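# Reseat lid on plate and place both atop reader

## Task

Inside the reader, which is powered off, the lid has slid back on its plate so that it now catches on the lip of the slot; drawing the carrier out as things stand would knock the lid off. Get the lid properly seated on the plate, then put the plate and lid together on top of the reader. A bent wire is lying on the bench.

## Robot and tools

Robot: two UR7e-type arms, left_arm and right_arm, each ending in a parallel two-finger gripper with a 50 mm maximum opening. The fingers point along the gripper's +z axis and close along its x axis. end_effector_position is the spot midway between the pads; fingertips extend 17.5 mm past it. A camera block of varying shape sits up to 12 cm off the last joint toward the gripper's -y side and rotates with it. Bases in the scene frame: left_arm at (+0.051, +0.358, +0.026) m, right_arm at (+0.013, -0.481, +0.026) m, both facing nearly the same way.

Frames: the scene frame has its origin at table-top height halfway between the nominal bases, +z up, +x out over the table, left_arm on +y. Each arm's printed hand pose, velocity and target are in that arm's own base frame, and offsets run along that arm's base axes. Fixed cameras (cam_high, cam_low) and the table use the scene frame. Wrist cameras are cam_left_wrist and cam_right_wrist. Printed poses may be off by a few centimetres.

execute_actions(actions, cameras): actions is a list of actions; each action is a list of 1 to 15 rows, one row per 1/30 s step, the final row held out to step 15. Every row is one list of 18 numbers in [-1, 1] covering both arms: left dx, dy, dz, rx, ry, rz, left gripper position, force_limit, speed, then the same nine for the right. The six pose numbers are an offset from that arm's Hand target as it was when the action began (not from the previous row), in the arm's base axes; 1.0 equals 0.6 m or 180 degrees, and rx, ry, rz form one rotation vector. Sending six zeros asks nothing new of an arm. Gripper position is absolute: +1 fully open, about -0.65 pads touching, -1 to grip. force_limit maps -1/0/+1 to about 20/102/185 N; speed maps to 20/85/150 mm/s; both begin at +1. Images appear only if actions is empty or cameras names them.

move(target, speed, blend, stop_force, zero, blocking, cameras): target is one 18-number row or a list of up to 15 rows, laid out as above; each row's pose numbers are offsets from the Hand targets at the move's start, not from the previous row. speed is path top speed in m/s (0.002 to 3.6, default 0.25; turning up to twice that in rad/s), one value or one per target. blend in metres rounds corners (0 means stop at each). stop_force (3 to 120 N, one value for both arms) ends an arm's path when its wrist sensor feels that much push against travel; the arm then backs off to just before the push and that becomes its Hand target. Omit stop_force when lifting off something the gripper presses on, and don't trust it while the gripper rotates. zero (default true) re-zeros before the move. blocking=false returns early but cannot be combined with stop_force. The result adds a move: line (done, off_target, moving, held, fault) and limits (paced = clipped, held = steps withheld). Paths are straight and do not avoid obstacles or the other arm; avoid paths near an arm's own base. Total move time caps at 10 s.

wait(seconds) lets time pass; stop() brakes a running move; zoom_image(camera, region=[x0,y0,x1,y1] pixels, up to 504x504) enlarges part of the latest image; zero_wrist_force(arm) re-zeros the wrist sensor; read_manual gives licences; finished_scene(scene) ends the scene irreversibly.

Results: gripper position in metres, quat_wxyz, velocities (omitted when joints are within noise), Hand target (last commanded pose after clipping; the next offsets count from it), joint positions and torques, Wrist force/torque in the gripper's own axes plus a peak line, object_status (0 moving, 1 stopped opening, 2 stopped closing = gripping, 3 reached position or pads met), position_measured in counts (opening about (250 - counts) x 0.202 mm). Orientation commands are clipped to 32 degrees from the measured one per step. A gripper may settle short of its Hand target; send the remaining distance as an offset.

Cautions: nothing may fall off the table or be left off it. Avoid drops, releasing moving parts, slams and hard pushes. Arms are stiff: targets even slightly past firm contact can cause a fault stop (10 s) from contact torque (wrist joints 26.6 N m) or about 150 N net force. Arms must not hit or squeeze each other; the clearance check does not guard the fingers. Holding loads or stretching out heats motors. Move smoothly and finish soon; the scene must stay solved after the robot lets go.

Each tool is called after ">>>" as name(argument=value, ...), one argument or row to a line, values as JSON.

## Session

>>> execute_actions(
  actions=[],
)

Scene clock: 0.00 s.
left_arm: end_effector_position=(+0.5639, -0.3505, +0.1876) position_measured=3 object_status=3 end_effector_quat_wxyz=(-0.023, -0.353, +0.935, +0.012) | right_arm: end_effector_position=(+0.3732, +0.2000, +0.1599) position_measured=2 object_status=3 end_effector_quat_wxyz=(+0.008, -0.363, +0.932, -0.010)
Joint positions: left_arm=[-0.747 -1.126 1.373 -1.775 -1.6 -3.039] | right_arm=[3.97 -1.436 -2.14 -1.131 1.545 -1.485]
Joint velocities: within noise
Joint torques (N m): no reading
Wrist force (N): no reading
Wrist torque (N m): no reading
Wrist force, peak (N): no reading
Hand target: left_arm +0.5639, -0.3505, +0.1876; -0.023, -0.353, +0.935, +0.012 | right_arm +0.3732, +0.2000, +0.1599; +0.008, -0.363, +0.932, -0.010
Tool commands: left_gripper/position=+1.0 left_gripper/force_limit=+1.0 left_gripper/speed=+1.0 right_gripper/position=+1.0 right_gripper/force_limit=+1.0 right_gripper/speed=+1.0
camera_calibration:
cam_left_wrist: T_world_to_cam=[[-0.74794, -0.6617, 0.05236, 0.19029], [-0.59854, 0.70645, 0.37772, 0.53471], [-0.28693, 0.25117, -0.92444, 0.55864]] pos_world=[0.62267, -0.39215, 0.30449]
cam_right_wrist: T_world_to_cam=[[-0.73841, -0.67433, -0.00589, 0.42218], [-0.64458, 0.70322, 0.29999, 0.07474], [-0.19815, 0.22531, -0.95392, 0.31479]] pos_world=[0.42229, 0.1612, 0.28035]

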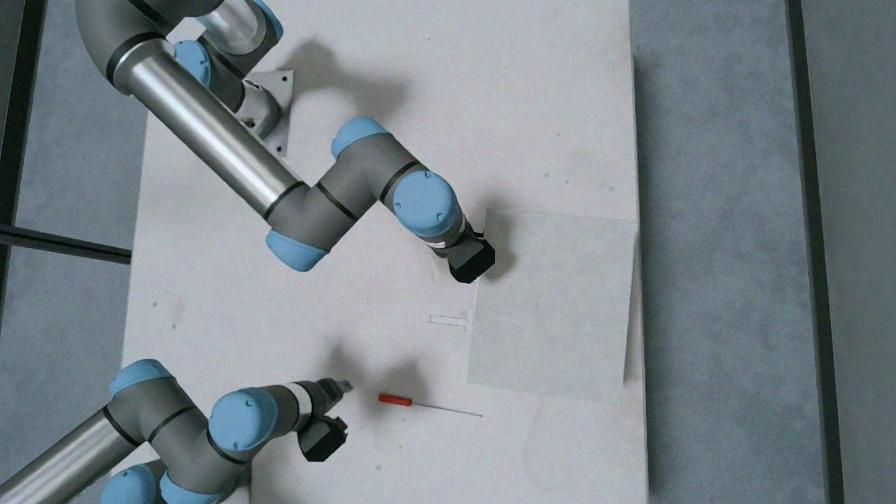

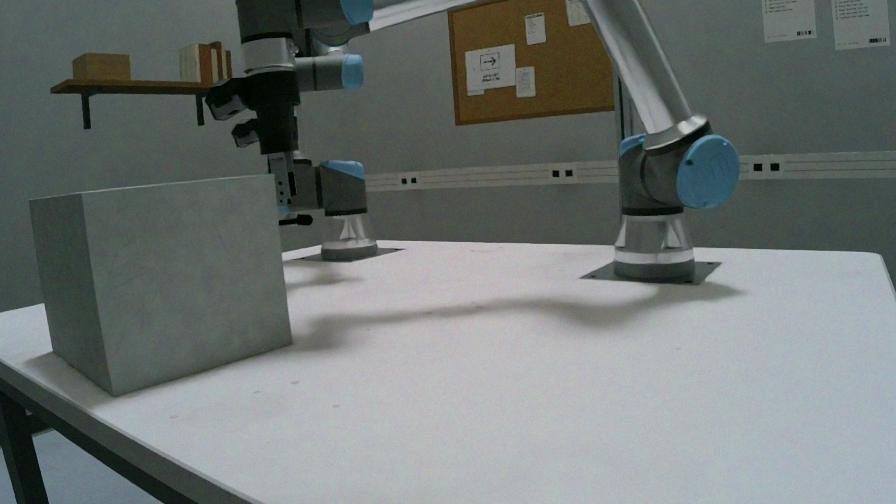

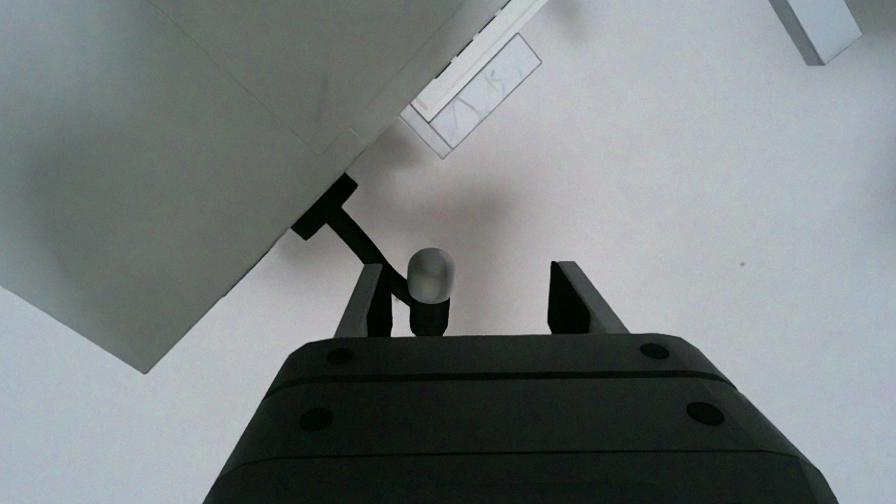

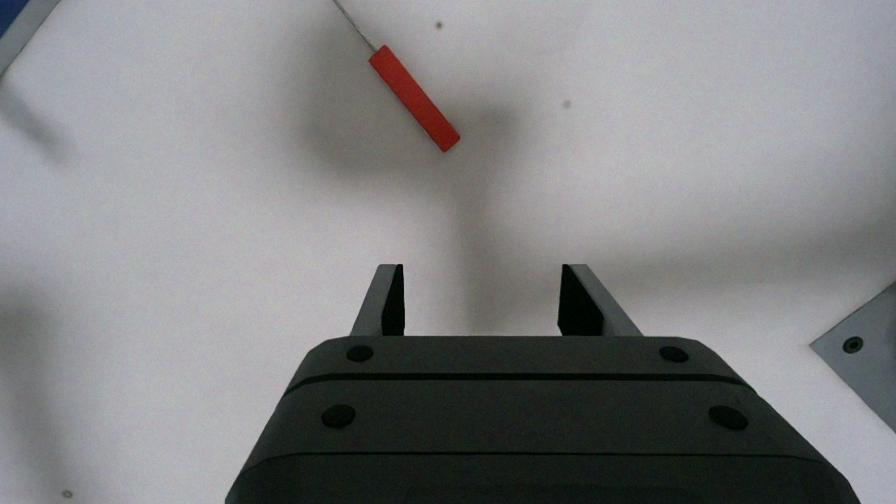

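>>> zoom_image(
  camera="cam_high",
  region=[360, 300, 500, 430],
)

>>> move(
  target=[
    [-0.19,-0.116,0.12,0,0,0,-1,-0.6,-0.5,0,0,0,0,0,0,1,-0.6,-0.5],
    [-0.19,-0.116,0.12,0.4163,-0.2214,-0.6503,-1,-0.6,-0.5,0,0,0,0,0,0,1,-0.6,-0.5],
  ],
  speed=0.5,
)

>>> move(
  target=[
    [0.172,-0.038,-0.117,0,0,0,-1,-0.6,-0.5,0,0,0,0,0,0,1,-0.6,-0.5],
  ],
  speed=0.15,
  cameras=["cam_left_wrist","cam_high"],
)

Scaled by 3.600 from the camera's image (finer frame: 1280x720).

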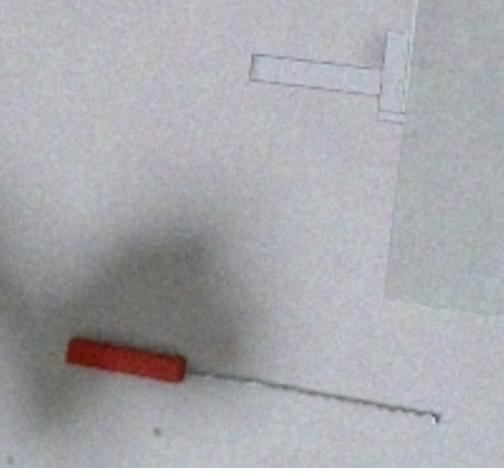

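Scene clock: 38.50 s.
left_arm: end_effector_position=(+0.4499, -0.4201, +0.2596) position_measured=251 object_status=3 end_effector_quat_wxyz=(+0.422, +0.600, +0.557, +0.390) | right_arm: end_effector_position=(+0.3732, +0.2000, +0.1599) position_measured=2 object_status=3 end_effector_quat_wxyz=(+0.008, -0.363, +0.932, -0.010)
Joint positions: left_arm=[-1.395 -1.372 2.199 -3.005 -0.425 -0.922] | right_arm=[3.97 -1.436 -2.14 -1.131 1.545 -1.485]
Joint torques (N m): left_arm=[7.26 -20.6 -2.99 -4.81 -0.88 2.99] | right_arm=[-1.51 19.41 25.67 3.24 -0.11 0.12]
Wrist force (N): left_arm=[1.3 -1.8 -0.6] | right_arm=[0.1 -0.1 0.0]
Wrist torque (N m): left_arm=[0.17 -0.21 -0.15] | right_arm=[-0.01 -0.01 0.00]
Wrist force, peak (N): left_arm=[2.7 0.5 -1.6] | right_arm=[0.0 -0.2 0.4]
Hand target: left_arm +0.4499, -0.4201, +0.2596; +0.422, +0.600, +0.557, +0.390 | right_arm +0.3732, +0.2000, +0.1599; +0.008, -0.363, +0.932, -0.010
Off the commanded pose: left_arm 0.000 m, 0 deg | right_arm 0.000 m, 0 deg.
move: done

Scene clock: 39.93 s.
left_arm: end_effector_position=(+0.5530, -0.4428, +0.1894) position_measured=251 object_status=3 end_effector_quat_wxyz=(+0.422, +0.600, +0.557, +0.390) | right_arm: end_effector_position=(+0.3732, +0.2000, +0.1599) position_measured=2 object_status=3 end_effector_quat_wxyz=(+0.008, -0.363, +0.932, -0.010)
Joint positions: left_arm=[-1.196 -1.018 1.989 -3.423 -0.561 -0.613] | right_arm=[3.97 -1.436 -2.14 -1.131 1.545 -1.485]
Joint torques (N m): left_arm=[7.82 -34.12 -27 -4.66 -1.28 3.03] | right_arm=[-1.82 19.28 25.85 3.17 -0.14 0.07]
Wrist force (N): left_arm=[1.2 -1.6 -0.3] | right_arm=[0.1 0.1 0.1]
Wrist torque (N m): left_arm=[0.20 -0.19 -0.15] | right_arm=[0.01 -0.02 0.00]
Wrist force, peak (N): left_arm=[1.8 -1.7 -1.8] | right_arm=[-0.3 -0.1 0.1]
Hand target: left_arm +0.5531, -0.4429, +0.1894; +0.422, +0.600, +0.557, +0.390 | right_arm +0.3732, +0.2000, +0.1599; +0.008, -0.363, +0.932, -0.010
Off the commanded pose: left_arm 0.000 m, 0 deg | right_arm 0.000 m, 0 deg.
move: done
cam_left_wrist: T_world_to_cam=[[0.05777, 0.99833, 0.00295, 0.41985], [-0.00366, -0.00275, 0.99999, -0.16815], [0.99832, -0.05778, 0.00349, -0.44293]] pos_world=[0.41732, -0.44521, 0.16845]
Images, in order (width x height): cam_high 896x504, cam_left_wrist 896x504.

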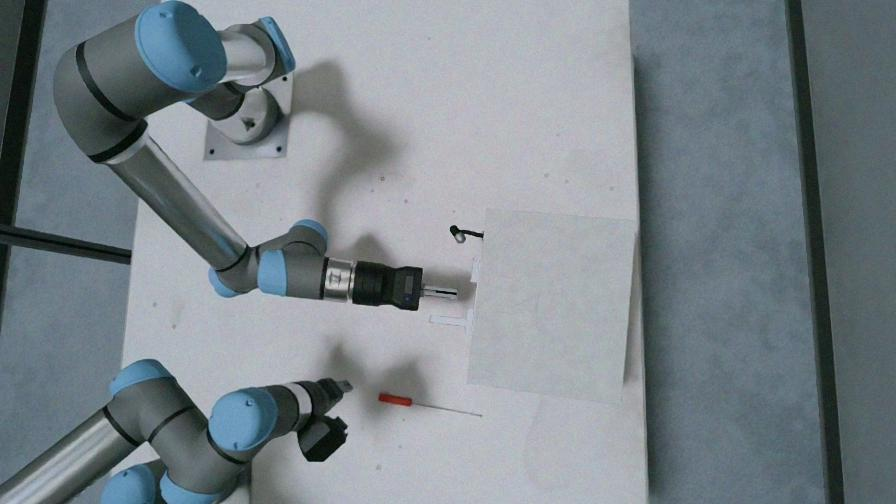

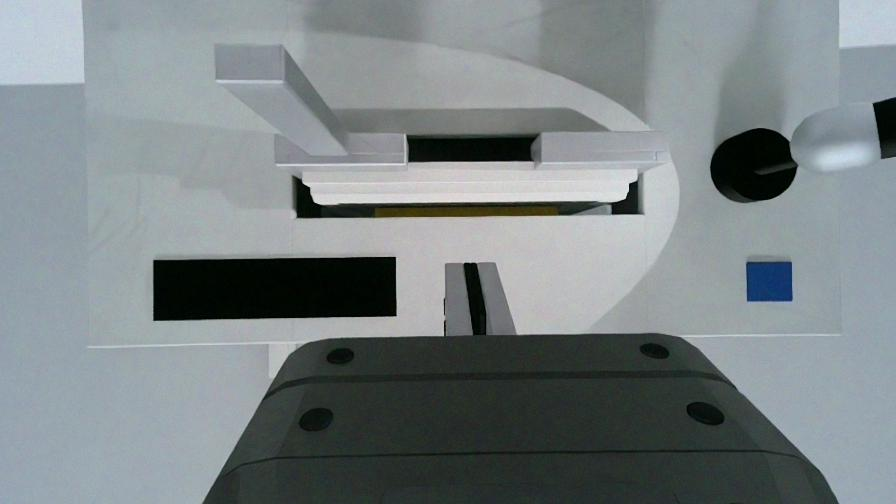

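>>> zoom_image(
  camera="cam_left_wrist",
  region=[270, 120, 470, 230],
)

>>> zoom_image(
  camera="cam_left_wrist",
  region=[460, 120, 660, 230],
)

Scaled by 2.520 from the camera's image (finer frame: 1280x720).

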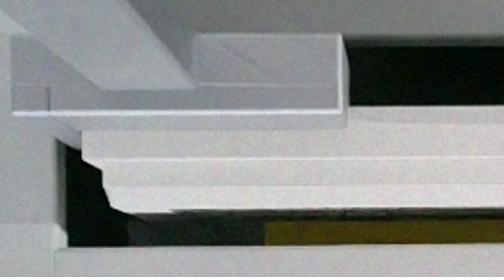

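Scaled by 2.520 from the camera's image (finer frame: 1280x720).

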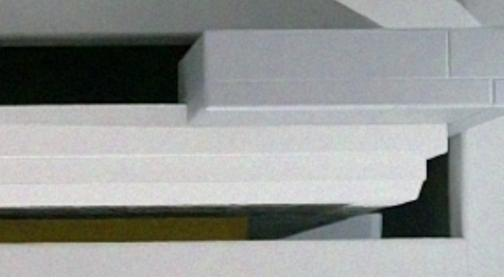

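>>> move(
  target=[
    [0,0,0,0,0,0,-1,-0.6,-0.5,0.3,-0.06,0.0,0,0,0,1,-0.6,-0.5],
  ],
  speed=0.3,
  cameras=["cam_right_wrist"],
)

Scene clock: 113.83 s.
left_arm: end_effector_position=(+0.5531, -0.4429, +0.1894) position_measured=251 object_status=3 end_effector_quat_wxyz=(+0.422, +0.600, +0.557, +0.390) | right_arm: end_effector_position=(+0.5531, +0.1640, +0.1599) position_measured=2 object_status=3 end_effector_quat_wxyz=(+0.008, -0.363, +0.932, -0.010)
Joint positions: left_arm=[-1.196 -1.017 1.989 -3.423 -0.561 -0.612] | right_arm=[3.674 -1.804 -1.753 -1.143 1.548 -1.782]
Joint torques (N m): left_arm=[7.73 -34.06 -27.03 -4.83 -1.24 2.97] | right_arm=[-8.21 30.22 36.94 0.66 1.39 -2.72]
Wrist force (N): left_arm=[1.4 -1.5 -0.6] | right_arm=[0.3 0.1 0.2]
Wrist torque (N m): left_arm=[0.21 -0.21 -0.15] | right_arm=[0.02 -0.05 0.10]
Wrist force, peak (N): left_arm=[1.4 -1.9 -0.6] | right_arm=[-0.8 -2.7 0.1]
Hand target: left_arm +0.5531, -0.4429, +0.1894; +0.422, +0.600, +0.557, +0.390 | right_arm +0.5532, +0.1640, +0.1599; +0.008, -0.363, +0.932, -0.010
Off the commanded pose: left_arm 0.000 m, 0 deg | right_arm 0.000 m, 0 deg.
move: done
cam_right_wrist: T_world_to_cam=[[-0.73843, -0.67431, -0.00596, 0.53077], [-0.6446, 0.70324, 0.29993, 0.21604], [-0.19805, 0.22532, -0.95394, 0.3585]] pos_world=[0.60219, 0.1252, 0.28035]

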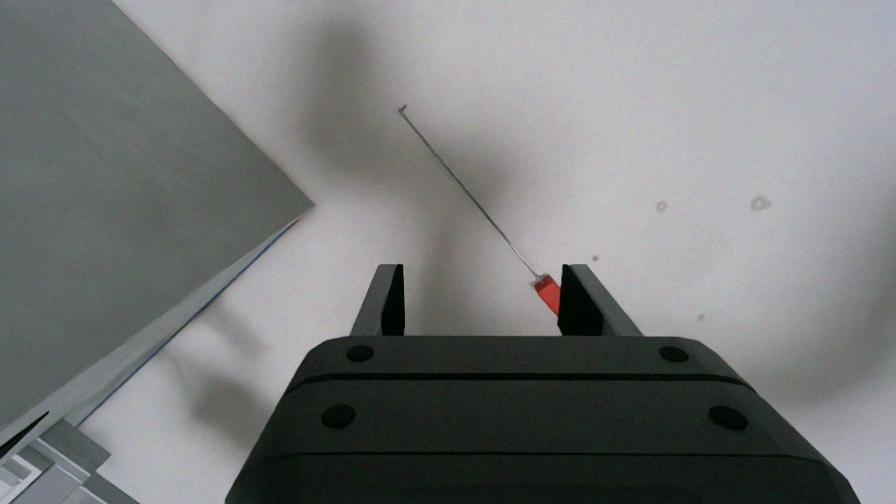

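>>> move(
  target=[
    [0,0,0,0,0,0,-1,-0.6,-0.5,-0.275,0.033,0.0,0.3015,-0.1584,-0.7177,0.3,-0.6,-0.5],
  ],
  speed=0.5,
  cameras=["cam_right_wrist","cam_high"],
)

Scene clock: 173.23 s.
left_arm: end_effector_position=(+0.5531, -0.4429, +0.1894) position_measured=251 object_status=3 end_effector_quat_wxyz=(+0.422, +0.600, +0.557, +0.390) | right_arm: end_effector_position=(+0.3882, +0.1838, +0.1599) position_measured=107 object_status=3 end_effector_quat_wxyz=(+0.300, +0.688, +0.609, +0.257)
Joint positions: left_arm=[-1.196 -1.017 1.989 -3.423 -0.561 -0.612] | right_arm=[4.422 -1.205 -2.586 -0.763 0.77 1.334]
Joint torques (N m): left_arm=[7.11 -34.66 -26.89 -4.59 -1.19 2.85] | right_arm=[4.94 -2.32 33.51 0.7 -3.39 2.78]
Wrist force (N): left_arm=[1.1 -1.6 -0.6] | right_arm=[-0.1 0.5 0.8]
Wrist torque (N m): left_arm=[0.19 -0.17 -0.15] | right_arm=[-0.15 0.01 -0.03]
Wrist force, peak (N): left_arm=[1.3 -2.1 -0.6] | right_arm=[-0.5 -0.1 1.2]
Hand target: left_arm +0.5531, -0.4429, +0.1894; +0.422, +0.600, +0.557, +0.390 | right_arm +0.3882, +0.1838, +0.1599; +0.300, +0.688, +0.609, +0.257
Off the commanded pose: left_arm 0.000 m, 0 deg | right_arm 0.000 m, 0 deg.
move: done
cam_right_wrist: T_world_to_cam=[[0.12767, 0.99177, -0.0097, -0.21947], [0.41345, -0.04433, 0.90944, -0.2751], [0.90153, -0.12012, -0.41571, -0.12809]] pos_world=[0.25724, 0.19008, 0.19481]
Images, in order (width x height): cam_high 896x504, cam_right_wrist 896x504.

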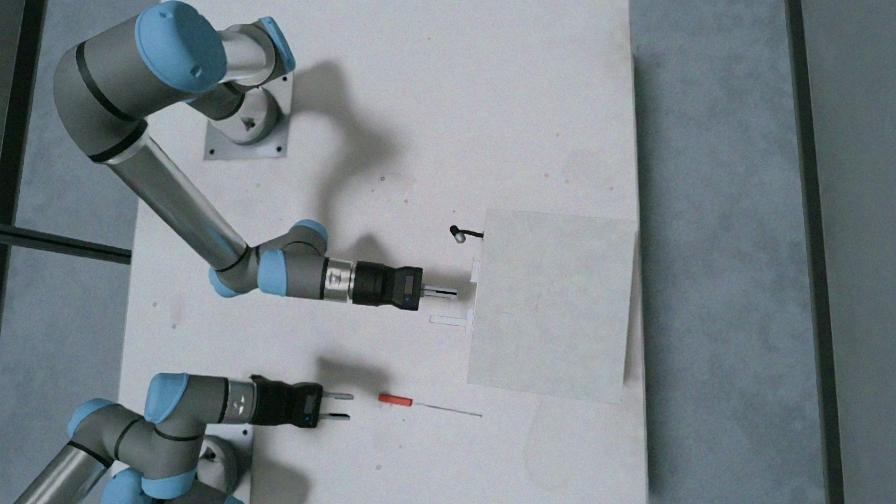

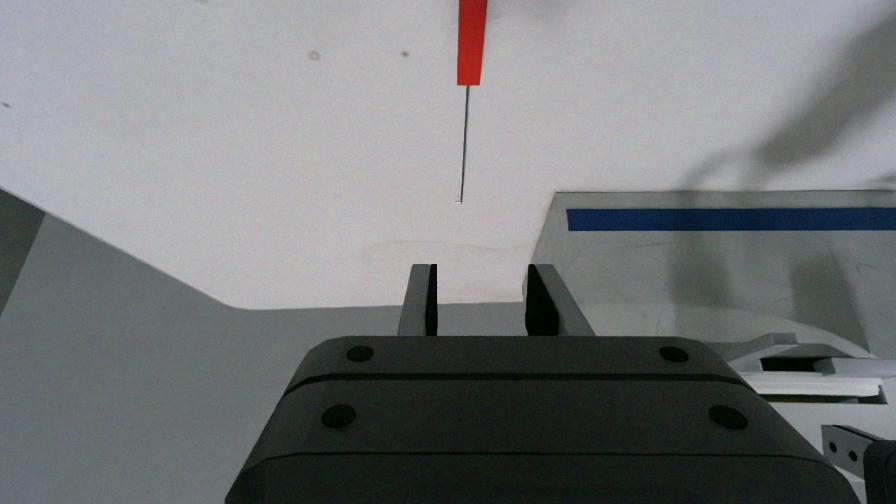

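>>> move(
  target=[
    [0,0,0,0,0,0,-1,-0.6,-0.5,0.03,-0.006,-0.19,0,0,0,0.3,-0.6,-0.5],
  ],
  speed=0.25,
  cameras=["cam_right_wrist"],
)

Scene clock: 185.57 s.
left_arm: end_effector_position=(+0.5531, -0.4429, +0.1894) position_measured=251 object_status=3 end_effector_quat_wxyz=(+0.422, +0.600, +0.557, +0.390) | right_arm: end_effector_position=(+0.4062, +0.1802, +0.0459) position_measured=107 object_status=3 end_effector_quat_wxyz=(+0.300, +0.688, +0.609, +0.257)
Joint positions: left_arm=[-1.196 -1.017 1.989 -3.423 -0.561 -0.612] | right_arm=[4.353 -1.745 -2.711 -0.03 0.784 1.238]
Joint torques (N m): left_arm=[7.62 -34.42 -26.97 -4.57 -1.14 2.98] | right_arm=[-8.53 10.02 -0.04 6.12 -0.29 -2.57]
Wrist force (N): left_arm=[1.3 -1.8 -0.5] | right_arm=[-0.1 0.4 0.8]
Wrist torque (N m): left_arm=[0.17 -0.19 -0.15] | right_arm=[-0.15 0.00 0.10]
Wrist force, peak (N): left_arm=[1.5 -1.8 -0.6] | right_arm=[0.0 2.2 -0.4]
Hand target: left_arm +0.5531, -0.4429, +0.1894; +0.422, +0.600, +0.557, +0.390 | right_arm +0.4062, +0.1802, +0.0459; +0.300, +0.688, +0.609, +0.257
Off the commanded pose: left_arm 0.000 m, 0 deg | right_arm 0.000 m, 0 deg.
move: done
cam_right_wrist: T_world_to_cam=[[0.12785, 0.99174, -0.00978, -0.21934], [0.41345, -0.04433, 0.90945, -0.17903], [0.90151, -0.12032, -0.4157, -0.1921]] pos_world=[0.27524, 0.18648, 0.08081]

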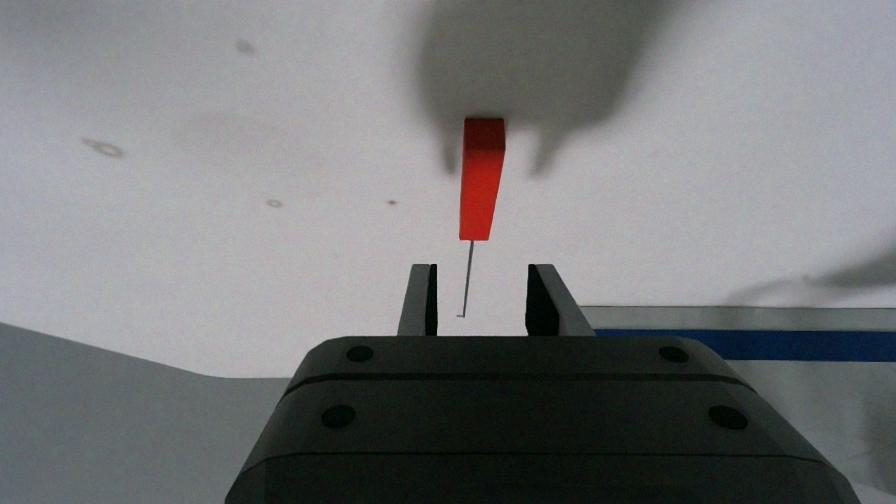

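>>> move(
  target=[0,0,0,0,0,0,-1,-0.6,-0.5,0.053,-0.0037,-0.0815,0,0,0,0.3,-0.6,-0.5],
  speed=0.06,
  stop_force=4,
)

>>> execute_actions(
  actions=[
    [[0,0,0,0,0,0,-1,-0.6,-0.5,0,0,0,0,0,0,-1,-0.6,-0.5]],
  ],
  cameras=["cam_right_wrist"],
)

Scene clock: 229.87 s.
left_arm: end_effector_position=(+0.5531, -0.4429, +0.1894) position_measured=251 object_status=3 end_effector_quat_wxyz=(+0.422, +0.600, +0.557, +0.390) | right_arm: end_effector_position=(+0.4380, +0.1779, -0.0030) position_measured=107 object_status=3 end_effector_quat_wxyz=(+0.300, +0.688, +0.609, +0.257)
Joint positions: left_arm=[-1.196 -1.017 1.989 -3.423 -0.561 -0.612] | right_arm=[4.247 -2.071 -2.649 0.334 0.813 1.096]
Joint torques (N m): left_arm=[7.11 -34.66 -26.81 -4.58 -1.05 2.85] | right_arm=[-7.84 19.96 15.27 6.19 -0.15 -2.6]
Wrist force (N): left_arm=[1.2 -1.7 -0.6] | right_arm=[-0.1 0.6 1.1]
Wrist torque (N m): left_arm=[0.17 -0.19 -0.15] | right_arm=[-0.15 0.01 0.10]
Wrist force, peak (N): left_arm=[1.5 -1.9 -0.7] | right_arm=[-0.1 0.0 1.5]
Hand target: left_arm +0.5531, -0.4429, +0.1894; +0.422, +0.600, +0.557, +0.390 | right_arm +0.4380, +0.1779, -0.0030; +0.300, +0.688, +0.609, +0.257
Off the commanded pose: left_arm 0.000 m, 0 deg | right_arm 0.000 m, 0 deg.
move: done

Scene clock: 230.57 s.
left_arm: end_effector_position=(+0.5531, -0.4429, +0.1894) position_measured=251 object_status=3 end_effector_quat_wxyz=(+0.422, +0.600, +0.557, +0.390) | right_arm: end_effector_position=(+0.4380, +0.1780, -0.0030) position_measured=184 object_status=2 end_effector_quat_wxyz=(+0.300, +0.688, +0.609, +0.257)
Joint positions: left_arm=[-1.196 -1.017 1.989 -3.423 -0.561 -0.612] | right_arm=[4.247 -2.071 -2.649 0.334 0.813 1.096]
Joint torques (N m): left_arm=[7.56 -34.23 -27.1 -4.54 -1.06 2.89] | right_arm=[-7.65 19.46 14.36 5.46 -0.35 -2.67]
Wrist force (N): left_arm=[1.3 -1.6 -0.6] | right_arm=[-0.1 1.7 0.2]
Wrist torque (N m): left_arm=[0.20 -0.20 -0.15] | right_arm=[-0.13 0.00 0.11]
Wrist force, peak (N): left_arm=[1.3 -1.9 -0.7] | right_arm=[-0.2 1.8 0.2]
Hand target: left_arm +0.5531, -0.4429, +0.1894; +0.422, +0.600, +0.557, +0.390 | right_arm +0.4380, +0.1779, -0.0030; +0.300, +0.688, +0.609, +0.257
Off the commanded pose: left_arm 0.000 m, 0 deg | right_arm 0.000 m, 0 deg.
cam_right_wrist: T_world_to_cam=[[0.12785, 0.99174, -0.00978, -0.2217], [0.41345, -0.04433, 0.90945, -0.1478], [0.90151, -0.12032, -0.4157, -0.24136]] pos_world=[0.30704, 0.18428, 0.03191]

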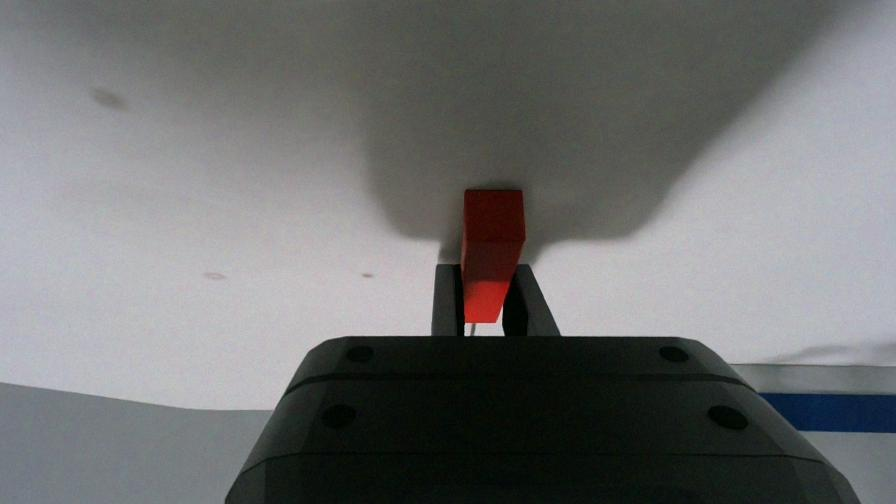

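>>> move(
  target=[
    [-0.15,0.05,0.03,0,0,0,-1,-0.6,-0.5,0,0,0.25,0,0,0,-1,-0.6,-0.5],
    [-0.15,0.34,0.03,0,0,-0.2,-1,-0.6,-0.5,0,0,0.28,0,0,0.015,-1,-0.6,-0.5],
  ],
  speed=0.2,
  blend=0.03,
  cameras=["cam_left_wrist","cam_high","cam_right_wrist"],
)

Scene clock: 266.60 s.
left_arm: end_effector_position=(+0.4631, -0.2389, +0.2074) position_measured=251 object_status=3 end_effector_quat_wxyz=(+0.522, +0.742, +0.344, +0.241) | right_arm: end_effector_position=(+0.4380, +0.1779, +0.1650) position_measured=184 object_status=2 end_effector_quat_wxyz=(+0.294, +0.673, +0.625, +0.264)
Joint positions: left_arm=[-0.763 -1.326 2.587 -4.056 -1.516 -0.022] | right_arm=[4.236 -1.365 -2.543 -0.427 0.833 1.022]
Joint torques (N m): left_arm=[8.06 -14.58 -21.82 -1.45 -2.55 2.97] | right_arm=[-7.81 18.73 32.16 0.74 -0.21 -2.72]
Wrist force (N): left_arm=[1.2 -1.7 -0.5] | right_arm=[-0.2 0.2 1.4]
Wrist torque (N m): left_arm=[0.18 -0.21 -0.12] | right_arm=[-0.17 0.02 0.10]
Wrist force, peak (N): left_arm=[2.2 -2.2 -1.5] | right_arm=[0.0 -1.3 2.3]
Hand target: left_arm +0.4631, -0.2389, +0.2074; +0.522, +0.742, +0.344, +0.240 | right_arm +0.4380, +0.1779, +0.1650; +0.294, +0.673, +0.625, +0.264
Off the commanded pose: left_arm 0.000 m, 0 deg | right_arm 0.000 m, 0 deg.
move: done
cam_left_wrist: T_world_to_cam=[[0.63345, 0.77378, 0.00299, -0.09883], [-0.00467, -0.00003, 0.99999, -0.18481], [0.77377, -0.63345, 0.00359, -0.37503]] pos_world=[0.35193, -0.1611, 0.18645]
cam_right_wrist: T_world_to_cam=[[0.08093, 0.99667, -0.0097, -0.20041], [0.41505, -0.02485, 0.90946, -0.30474], [0.90619, -0.07763, -0.41568, -0.18113]] pos_world=[0.30684, 0.17811, 0.19991]
Images, in order (width x height): cam_high 896x504, cam_left_wrist 896x504, cam_right_wrist 896x504.

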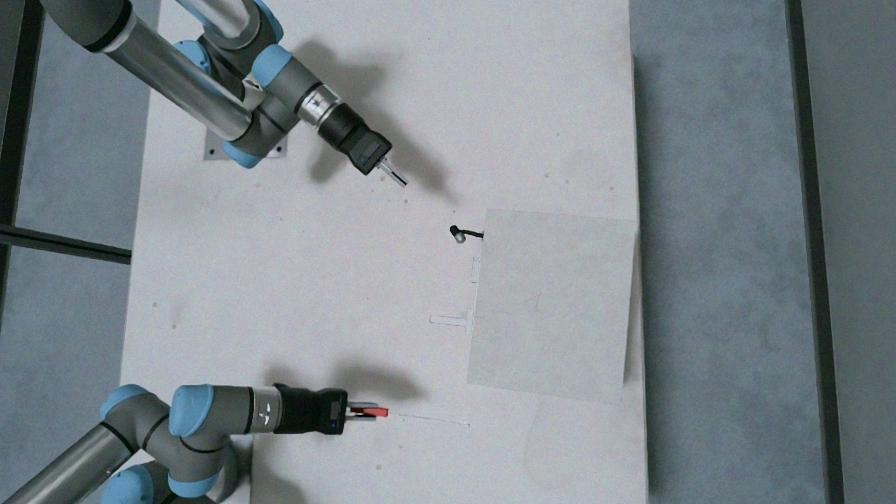

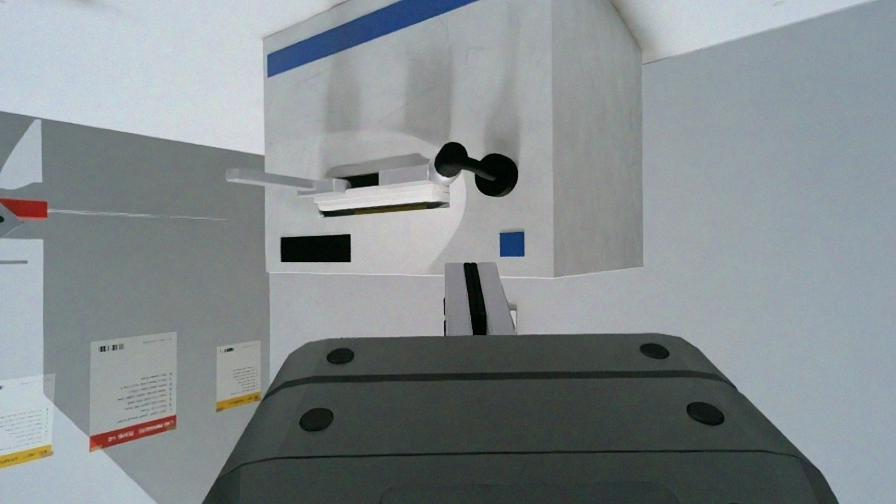

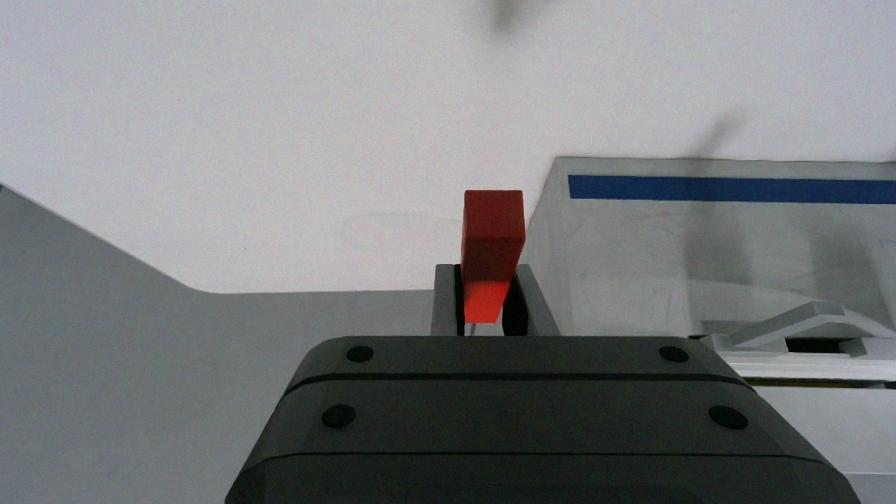

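>>> zoom_image(
  camera="cam_left_wrist",
  region=[220, 110, 540, 290],
)

Scaled by 1.575 from the camera's image (finer frame: 1280x720).

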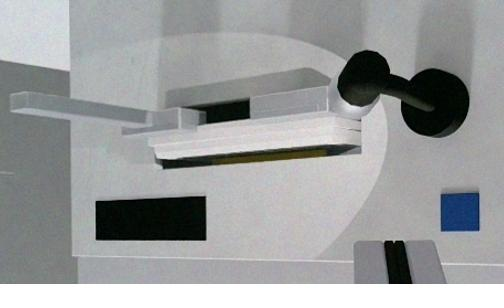

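>>> move(
  target=[0,0,0,0,0,0,-1,-0.6,-0.5,-0.04,0.5028,0.001,0,0,0,-1,-0.6,-0.5],
  speed=0.2,
  cameras=["cam_left_wrist"],
)

>>> zoom_image(
  camera="cam_left_wrist",
  region=[220, 110, 540, 290],
)

Scene clock: 283.23 s.
left_arm: end_effector_position=(+0.4631, -0.2389, +0.2074) position_measured=251 object_status=3 end_effector_quat_wxyz=(+0.522, +0.742, +0.344, +0.240) | right_arm: end_effector_position=(+0.4140, +0.4796, +0.1656) position_measured=184 object_status=2 end_effector_quat_wxyz=(+0.294, +0.673, +0.625, +0.264)
Joint positions: left_arm=[-0.763 -1.326 2.587 -4.056 -1.516 -0.022] | right_arm=[4.531 -1.851 -1.938 -0.829 0.763 1.423]
Joint torques (N m): left_arm=[7.76 -14.25 -21.87 -1.41 -2.6 2.97] | right_arm=[5.08 28.69 32.87 0.5 -3.01 2.83]
Wrist force (N): left_arm=[1.4 -1.7 -0.5] | right_arm=[0.0 0.1 1.1]
Wrist torque (N m): left_arm=[0.18 -0.24 -0.12] | right_arm=[-0.18 -0.01 -0.04]
Wrist force, peak (N): left_arm=[1.3 -2.0 -0.8] | right_arm=[-1.7 0.5 1.6]
Hand target: left_arm +0.4631, -0.2389, +0.2074; +0.522, +0.742, +0.344, +0.240 | right_arm +0.4140, +0.4796, +0.1656; +0.294, +0.673, +0.625, +0.264
Off the commanded pose: left_arm 0.000 m, 0 deg | right_arm 0.000 m, 0 deg.
move: done
cam_left_wrist: T_world_to_cam=[[0.63355, 0.77369, 0.00299, -0.09896], [-0.0046, -0.0001, 0.99999, -0.18475], [0.77368, -0.63356, 0.00349, -0.37494]] pos_world=[0.35193, -0.161, 0.18635]

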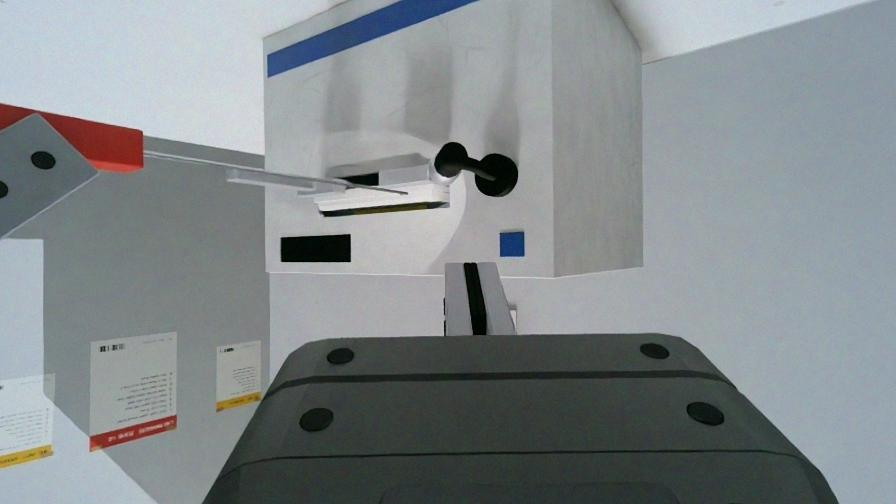

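Scaled by 1.575 from the camera's image (finer frame: 1280x720).

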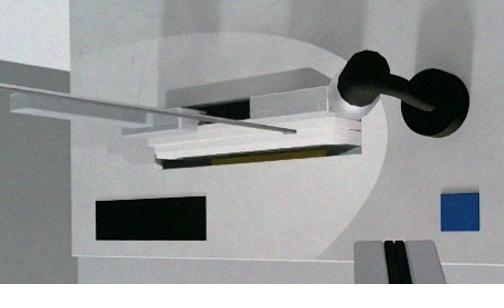

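>>> zoom_image(
  camera="cam_left_wrist",
  region=[370, 165, 470, 222],
)

Scaled by 5.040 from the camera's image (finer frame: 1280x720).

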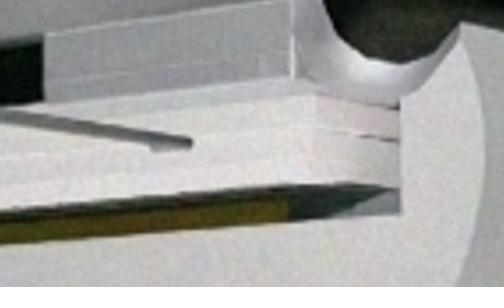

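>>> move(
  target=[0,0,0,0,0,0,-1,-0.6,-0.5,0.05,-0.0048,-0.0017,0,0,0,-1,-0.6,-0.5],
  speed=0.06,
  stop_force=4,
  cameras=["cam_left_wrist"],
)

>>> zoom_image(
  camera="cam_left_wrist",
  region=[370, 165, 470, 222],
)

Scene clock: 308.10 s.
left_arm: end_effector_position=(+0.4631, -0.2389, +0.2074) position_measured=251 object_status=3 end_effector_quat_wxyz=(+0.522, +0.742, +0.344, +0.240) | right_arm: end_effector_position=(+0.4440, +0.4767, +0.1646) position_measured=184 object_status=2 end_effector_quat_wxyz=(+0.294, +0.673, +0.625, +0.264)
Joint positions: left_arm=[-0.763 -1.326 2.587 -4.056 -1.516 -0.022] | right_arm=[4.475 -1.884 -1.913 -0.763 0.769 1.343]
Joint torques (N m): left_arm=[7.54 -14.34 -21.48 -1.48 -2.5 2.93] | right_arm=[-8.03 31.24 33.56 6.01 -0.38 -2.74]
Wrist force (N): left_arm=[1.3 -1.9 -0.6] | right_arm=[-0.4 0.2 1.0]
Wrist torque (N m): left_arm=[0.16 -0.21 -0.12] | right_arm=[-0.15 0.05 0.10]
Wrist force, peak (N): left_arm=[1.4 -1.9 -0.8] | right_arm=[-0.3 0.6 1.6]
Hand target: left_arm +0.4631, -0.2389, +0.2074; +0.522, +0.742, +0.344, +0.240 | right_arm +0.4440, +0.4767, +0.1646; +0.294, +0.673, +0.625, +0.264
Off the commanded pose: left_arm 0.000 m, 0 deg | right_arm 0.000 m, 0 deg.
move: done
cam_left_wrist: T_world_to_cam=[[0.63355, 0.77369, 0.00299, -0.09896], [-0.0046, -0.0001, 0.99999, -0.18475], [0.77368, -0.63356, 0.00349, -0.37494]] pos_world=[0.35193, -0.161, 0.18635]

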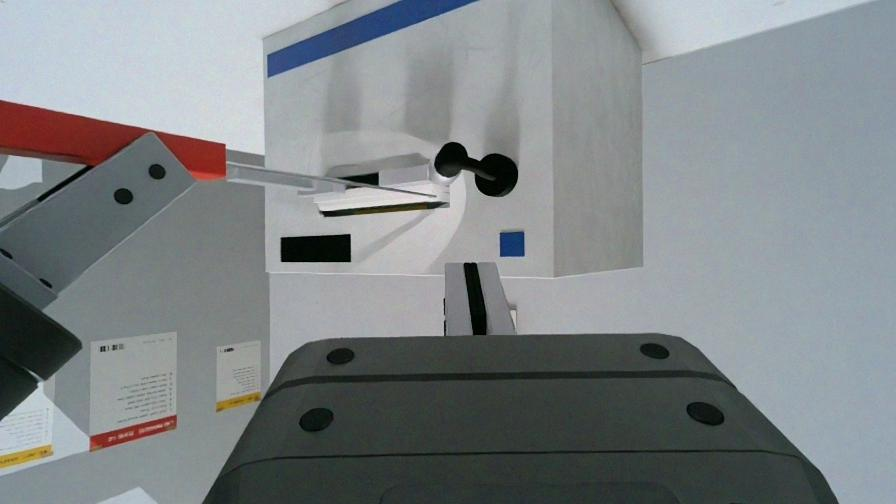

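Scaled by 5.040 from the camera's image (finer frame: 1280x720).

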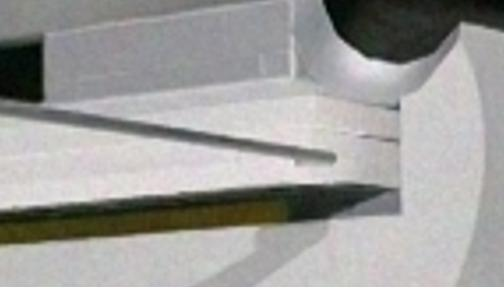

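>>> move(
  target=[
    [0,0,0,0,0,0,-1,-0.6,-0.5,0,0.0012,0.008,0,0,0,-1,-0.6,-0.5],
    [0,0,0,0,0,0,-1,-0.6,-0.5,0.04,-0.0028,0.008,0,0,0,-1,-0.6,-0.5],
  ],
  speed=0.03,
  stop_force=3,
  cameras=["cam_left_wrist"],
)

>>> zoom_image(
  camera="cam_left_wrist",
  region=[370, 165, 470, 222],
)

Scene clock: 340.90 s.
left_arm: end_effector_position=(+0.4631, -0.2389, +0.2074) position_measured=251 object_status=3 end_effector_quat_wxyz=(+0.522, +0.742, +0.344, +0.240) | right_arm: end_effector_position=(+0.4624, +0.4756, +0.1694) position_measured=184 object_status=2 end_effector_quat_wxyz=(+0.294, +0.673, +0.625, +0.264)
Joint positions: left_arm=[-0.763 -1.326 2.587 -4.056 -1.516 -0.022] | right_arm=[4.442 -1.899 -1.887 -0.741 0.775 1.296]
Joint torques (N m): left_arm=[8.09 -14.61 -21.54 -1.57 -2.53 2.97] | right_arm=[5.35 47.55 13.23 0.59 -0.54 2.73]
Wrist force (N): left_arm=[1.1 -1.9 -0.6] | right_arm=[-0.3 -0.3 0.9]
Wrist torque (N m): left_arm=[0.16 -0.19 -0.12] | right_arm=[-0.20 0.03 -0.02]
Wrist force, peak (N): left_arm=[1.3 -2.1 -0.6] | right_arm=[0.8 -30.5 -25.5]
Hand target: left_arm +0.4631, -0.2389, +0.2074; +0.522, +0.742, +0.344, +0.240 | right_arm +0.4624, +0.4756, +0.1694; +0.294, +0.673, +0.625, +0.264 (not the last commanded pose)
Off the commanded pose: left_arm 0.000 m, 0 deg | right_arm 0.006 m, 0 deg.
move: contact (right_arm); path passed 1 of 2 targets
cam_left_wrist: T_world_to_cam=[[0.63355, 0.77369, 0.00299, -0.09896], [-0.0046, -0.0001, 0.99999, -0.18475], [0.77368, -0.63356, 0.00349, -0.37494]] pos_world=[0.35193, -0.161, 0.18635]

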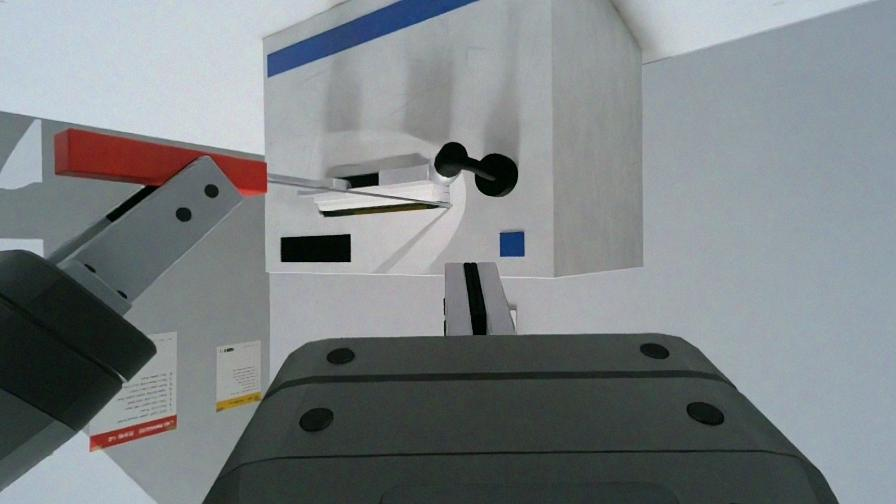

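Scaled by 5.040 from the camera's image (finer frame: 1280x720).

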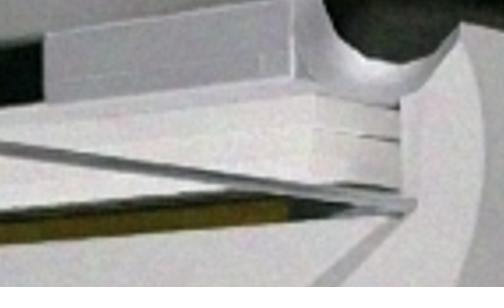

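>>> move(
  target=[0,0,0,0,0,0,-1,-0.6,-0.5,-0.02,0.0016,0,0,0,0,-1,-0.6,-0.5],
  speed=0.06,
  cameras=["cam_left_wrist","cam_right_wrist"],
)

>>> zoom_image(
  camera="cam_left_wrist",
  region=[370, 165, 470, 222],
)

Scene clock: 361.43 s.
left_arm: end_effector_position=(+0.4631, -0.2389, +0.2074) position_measured=251 object_status=3 end_effector_quat_wxyz=(+0.522, +0.742, +0.344, +0.240) | right_arm: end_effector_position=(+0.4505, +0.4765, +0.1694) position_measured=184 object_status=2 end_effector_quat_wxyz=(+0.294, +0.673, +0.625, +0.264)
Joint positions: left_arm=[-0.763 -1.326 2.587 -4.056 -1.516 -0.022] | right_arm=[4.463 -1.885 -1.9 -0.763 0.771 1.327]
Joint torques (N m): left_arm=[8.11 -14.72 -21.24 -1.58 -2.4 2.96] | right_arm=[5.75 47.07 12.85 0.62 -3.32 2.69]
Wrist force (N): left_arm=[1.3 -1.8 -0.7] | right_arm=[-0.4 0.1 1.3]
Wrist torque (N m): left_arm=[0.18 -0.22 -0.12] | right_arm=[-0.18 0.06 -0.04]
Wrist force, peak (N): left_arm=[1.5 -2.1 -0.7] | right_arm=[-0.2 0.8 1.8]
Hand target: left_arm +0.4631, -0.2389, +0.2074; +0.522, +0.742, +0.344, +0.240 | right_arm +0.4504, +0.4765, +0.1694; +0.294, +0.673, +0.625, +0.264
Off the commanded pose: left_arm 0.000 m, 0 deg | right_arm 0.000 m, 0 deg.
move: done
cam_left_wrist: T_world_to_cam=[[0.63355, 0.77369, 0.00299, -0.09896], [-0.0046, -0.0001, 0.99999, -0.18475], [0.77368, -0.63356, 0.00349, -0.37494]] pos_world=[0.35193, -0.161, 0.18635]
cam_right_wrist: T_world_to_cam=[[0.08111, 0.99666, -0.00978, -0.49902], [0.41504, -0.02485, 0.90946, -0.30651], [0.90618, -0.07783, -0.41567, -0.16735]] pos_world=[0.31934, 0.47671, 0.20431]

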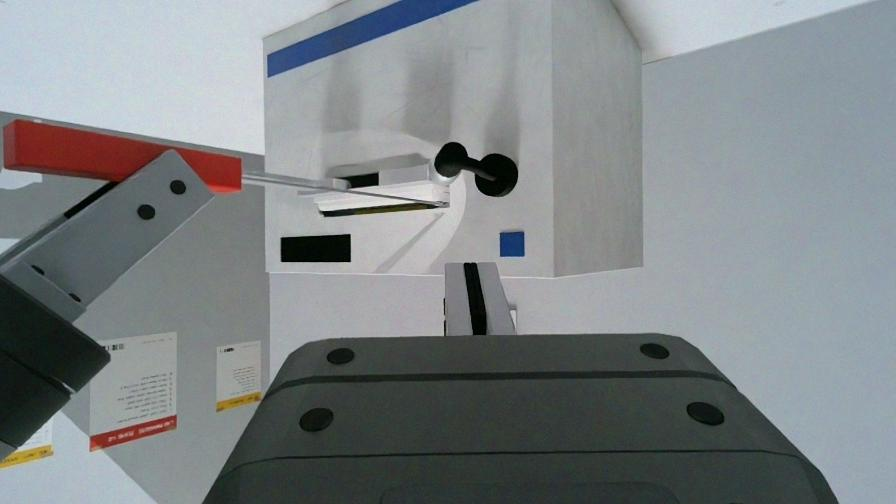

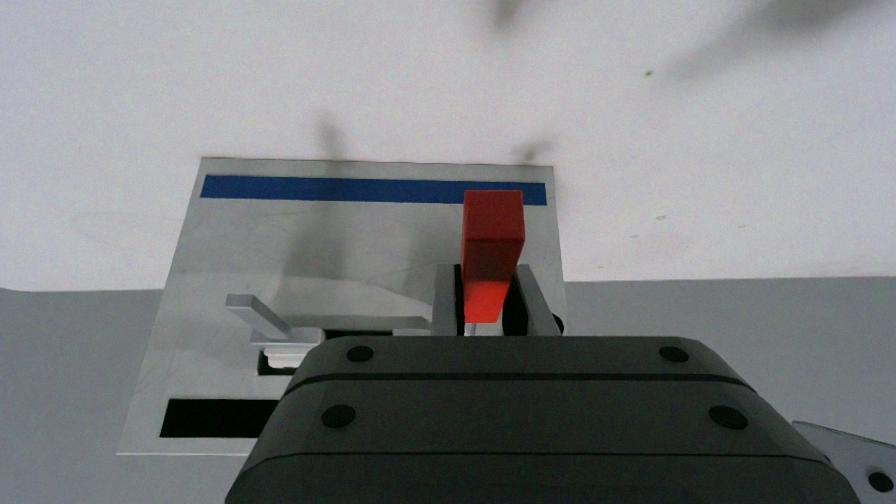

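Scaled by 5.040 from the camera's image (finer frame: 1280x720).

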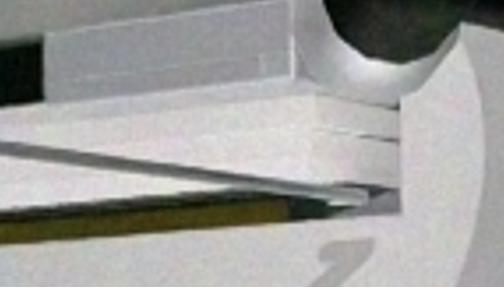

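>>> move(
  target=[
    [0,0,0,0,0,0,-1,-0.6,-0.5,0,-0.0067,-0.001,0,0,0,-1,-0.6,-0.5],
    [0,0,0,0,0,0,-1,-0.6,-0.5,0.04,-0.0105,-0.001,0,0,0,-1,-0.6,-0.5],
  ],
  speed=0.02,
  stop_force=3,
  cameras=["cam_left_wrist"],
)

>>> zoom_image(
  camera="cam_left_wrist",
  region=[370, 165, 470, 222],
)

Scene clock: 396.50 s.
left_arm: end_effector_position=(+0.4631, -0.2389, +0.2074) position_measured=251 object_status=3 end_effector_quat_wxyz=(+0.522, +0.742, +0.344, +0.240) | right_arm: end_effector_position=(+0.4744, +0.4702, +0.1688) position_measured=184 object_status=2 end_effector_quat_wxyz=(+0.294, +0.673, +0.625, +0.264)
Joint positions: left_arm=[-0.763 -1.326 2.587 -4.056 -1.516 -0.022] | right_arm=[4.418 -1.907 -1.885 -0.711 0.78 1.263]
Joint torques (N m): left_arm=[7.87 -14.48 -21.38 -1.74 -2.47 2.9] | right_arm=[-7.86 33.09 33.91 6.02 -0.33 -2.66]
Wrist force (N): left_arm=[1.3 -1.7 -0.7] | right_arm=[-0.3 0.0 1.2]
Wrist torque (N m): left_arm=[0.19 -0.23 -0.12] | right_arm=[-0.19 0.04 0.11]
Wrist force, peak (N): left_arm=[1.4 -2.1 -0.6] | right_arm=[-0.2 0.3 1.5]
Hand target: left_arm +0.4631, -0.2389, +0.2074; +0.522, +0.742, +0.344, +0.240 | right_arm +0.4744, +0.4702, +0.1688; +0.294, +0.673, +0.625, +0.264
Off the commanded pose: left_arm 0.000 m, 0 deg | right_arm 0.000 m, 0 deg.
move: done
cam_left_wrist: T_world_to_cam=[[0.63355, 0.77369, 0.00299, -0.09896], [-0.0046, -0.0001, 0.99999, -0.18475], [0.77368, -0.63356, 0.00349, -0.37494]] pos_world=[0.35193, -0.161, 0.18635]

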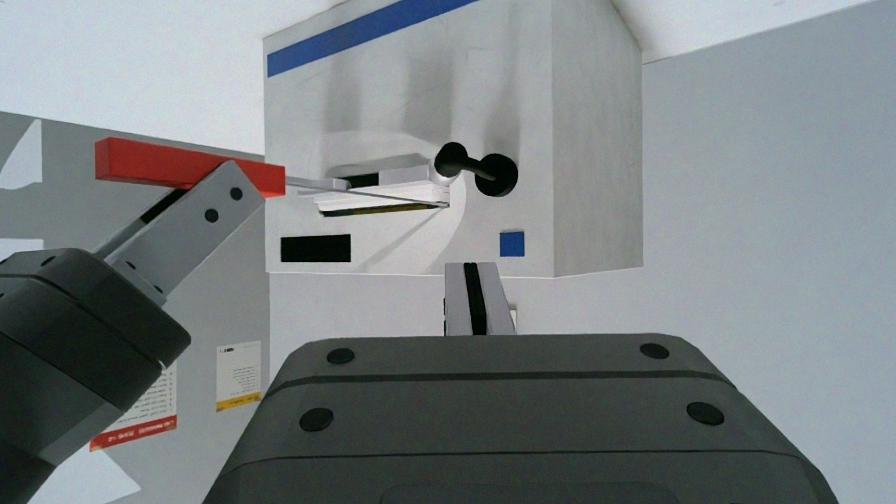

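Scaled by 5.040 from the camera's image (finer frame: 1280x720).

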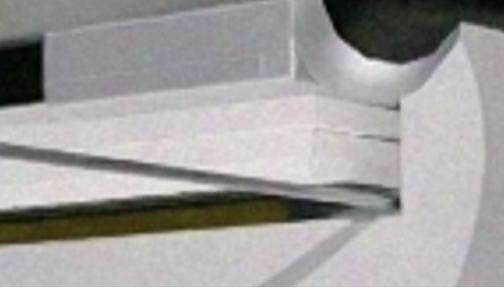

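>>> move(
  target=[0,0,0,0,0,0,-1,-0.6,-0.5,0.131,-0.0126,0,0,0,0,-1,-0.6,-0.5],
  speed=0.03,
  stop_force=4,
  cameras=["cam_left_wrist"],
)

>>> zoom_image(
  camera="cam_left_wrist",
  region=[300, 145, 500, 259],
)

Scene clock: 408.83 s.
left_arm: end_effector_position=(+0.4631, -0.2389, +0.2074) position_measured=251 object_status=3 end_effector_quat_wxyz=(+0.522, +0.742, +0.344, +0.240) | right_arm: end_effector_position=(+0.5530, +0.4627, +0.1688) position_measured=184 object_status=2 end_effector_quat_wxyz=(+0.294, +0.673, +0.625, +0.264)
Joint positions: left_arm=[-0.763 -1.326 2.587 -4.056 -1.516 -0.022] | right_arm=[4.284 -2.006 -1.773 -0.597 0.816 1.083]
Joint torques (N m): left_arm=[7.64 -14.46 -21.57 -1.78 -2.48 2.91] | right_arm=[-8.42 37.45 33.68 6.33 -0.19 -2.65]
Wrist force (N): left_arm=[1.1 -1.9 -0.7] | right_arm=[-0.2 0.2 1.5]
Wrist torque (N m): left_arm=[0.16 -0.20 -0.12] | right_arm=[-0.17 0.01 0.11]
Wrist force, peak (N): left_arm=[1.3 -2.1 -0.8] | right_arm=[-0.2 0.4 1.8]
Hand target: left_arm +0.4631, -0.2389, +0.2074; +0.522, +0.742, +0.344, +0.240 | right_arm +0.5530, +0.4627, +0.1688; +0.294, +0.673, +0.625, +0.264
Off the commanded pose: left_arm 0.000 m, 0 deg | right_arm 0.000 m, 0 deg.
move: done
cam_left_wrist: T_world_to_cam=[[0.63355, 0.77369, 0.00299, -0.09896], [-0.0046, -0.0001, 0.99999, -0.18475], [0.77368, -0.63356, 0.00349, -0.37494]] pos_world=[0.35193, -0.161, 0.18635]

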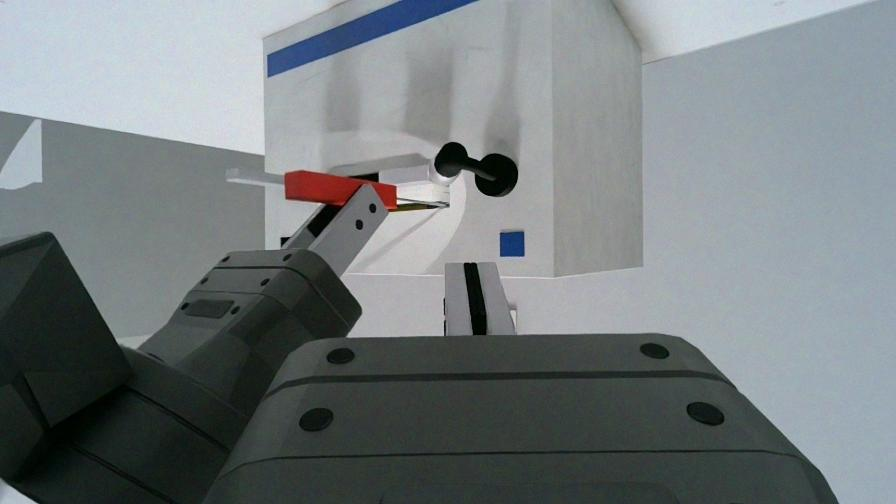

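Scaled by 2.520 from the camera's image (finer frame: 1280x720).

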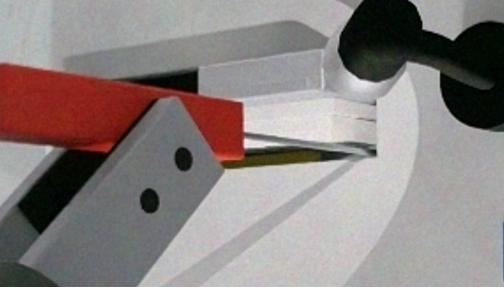

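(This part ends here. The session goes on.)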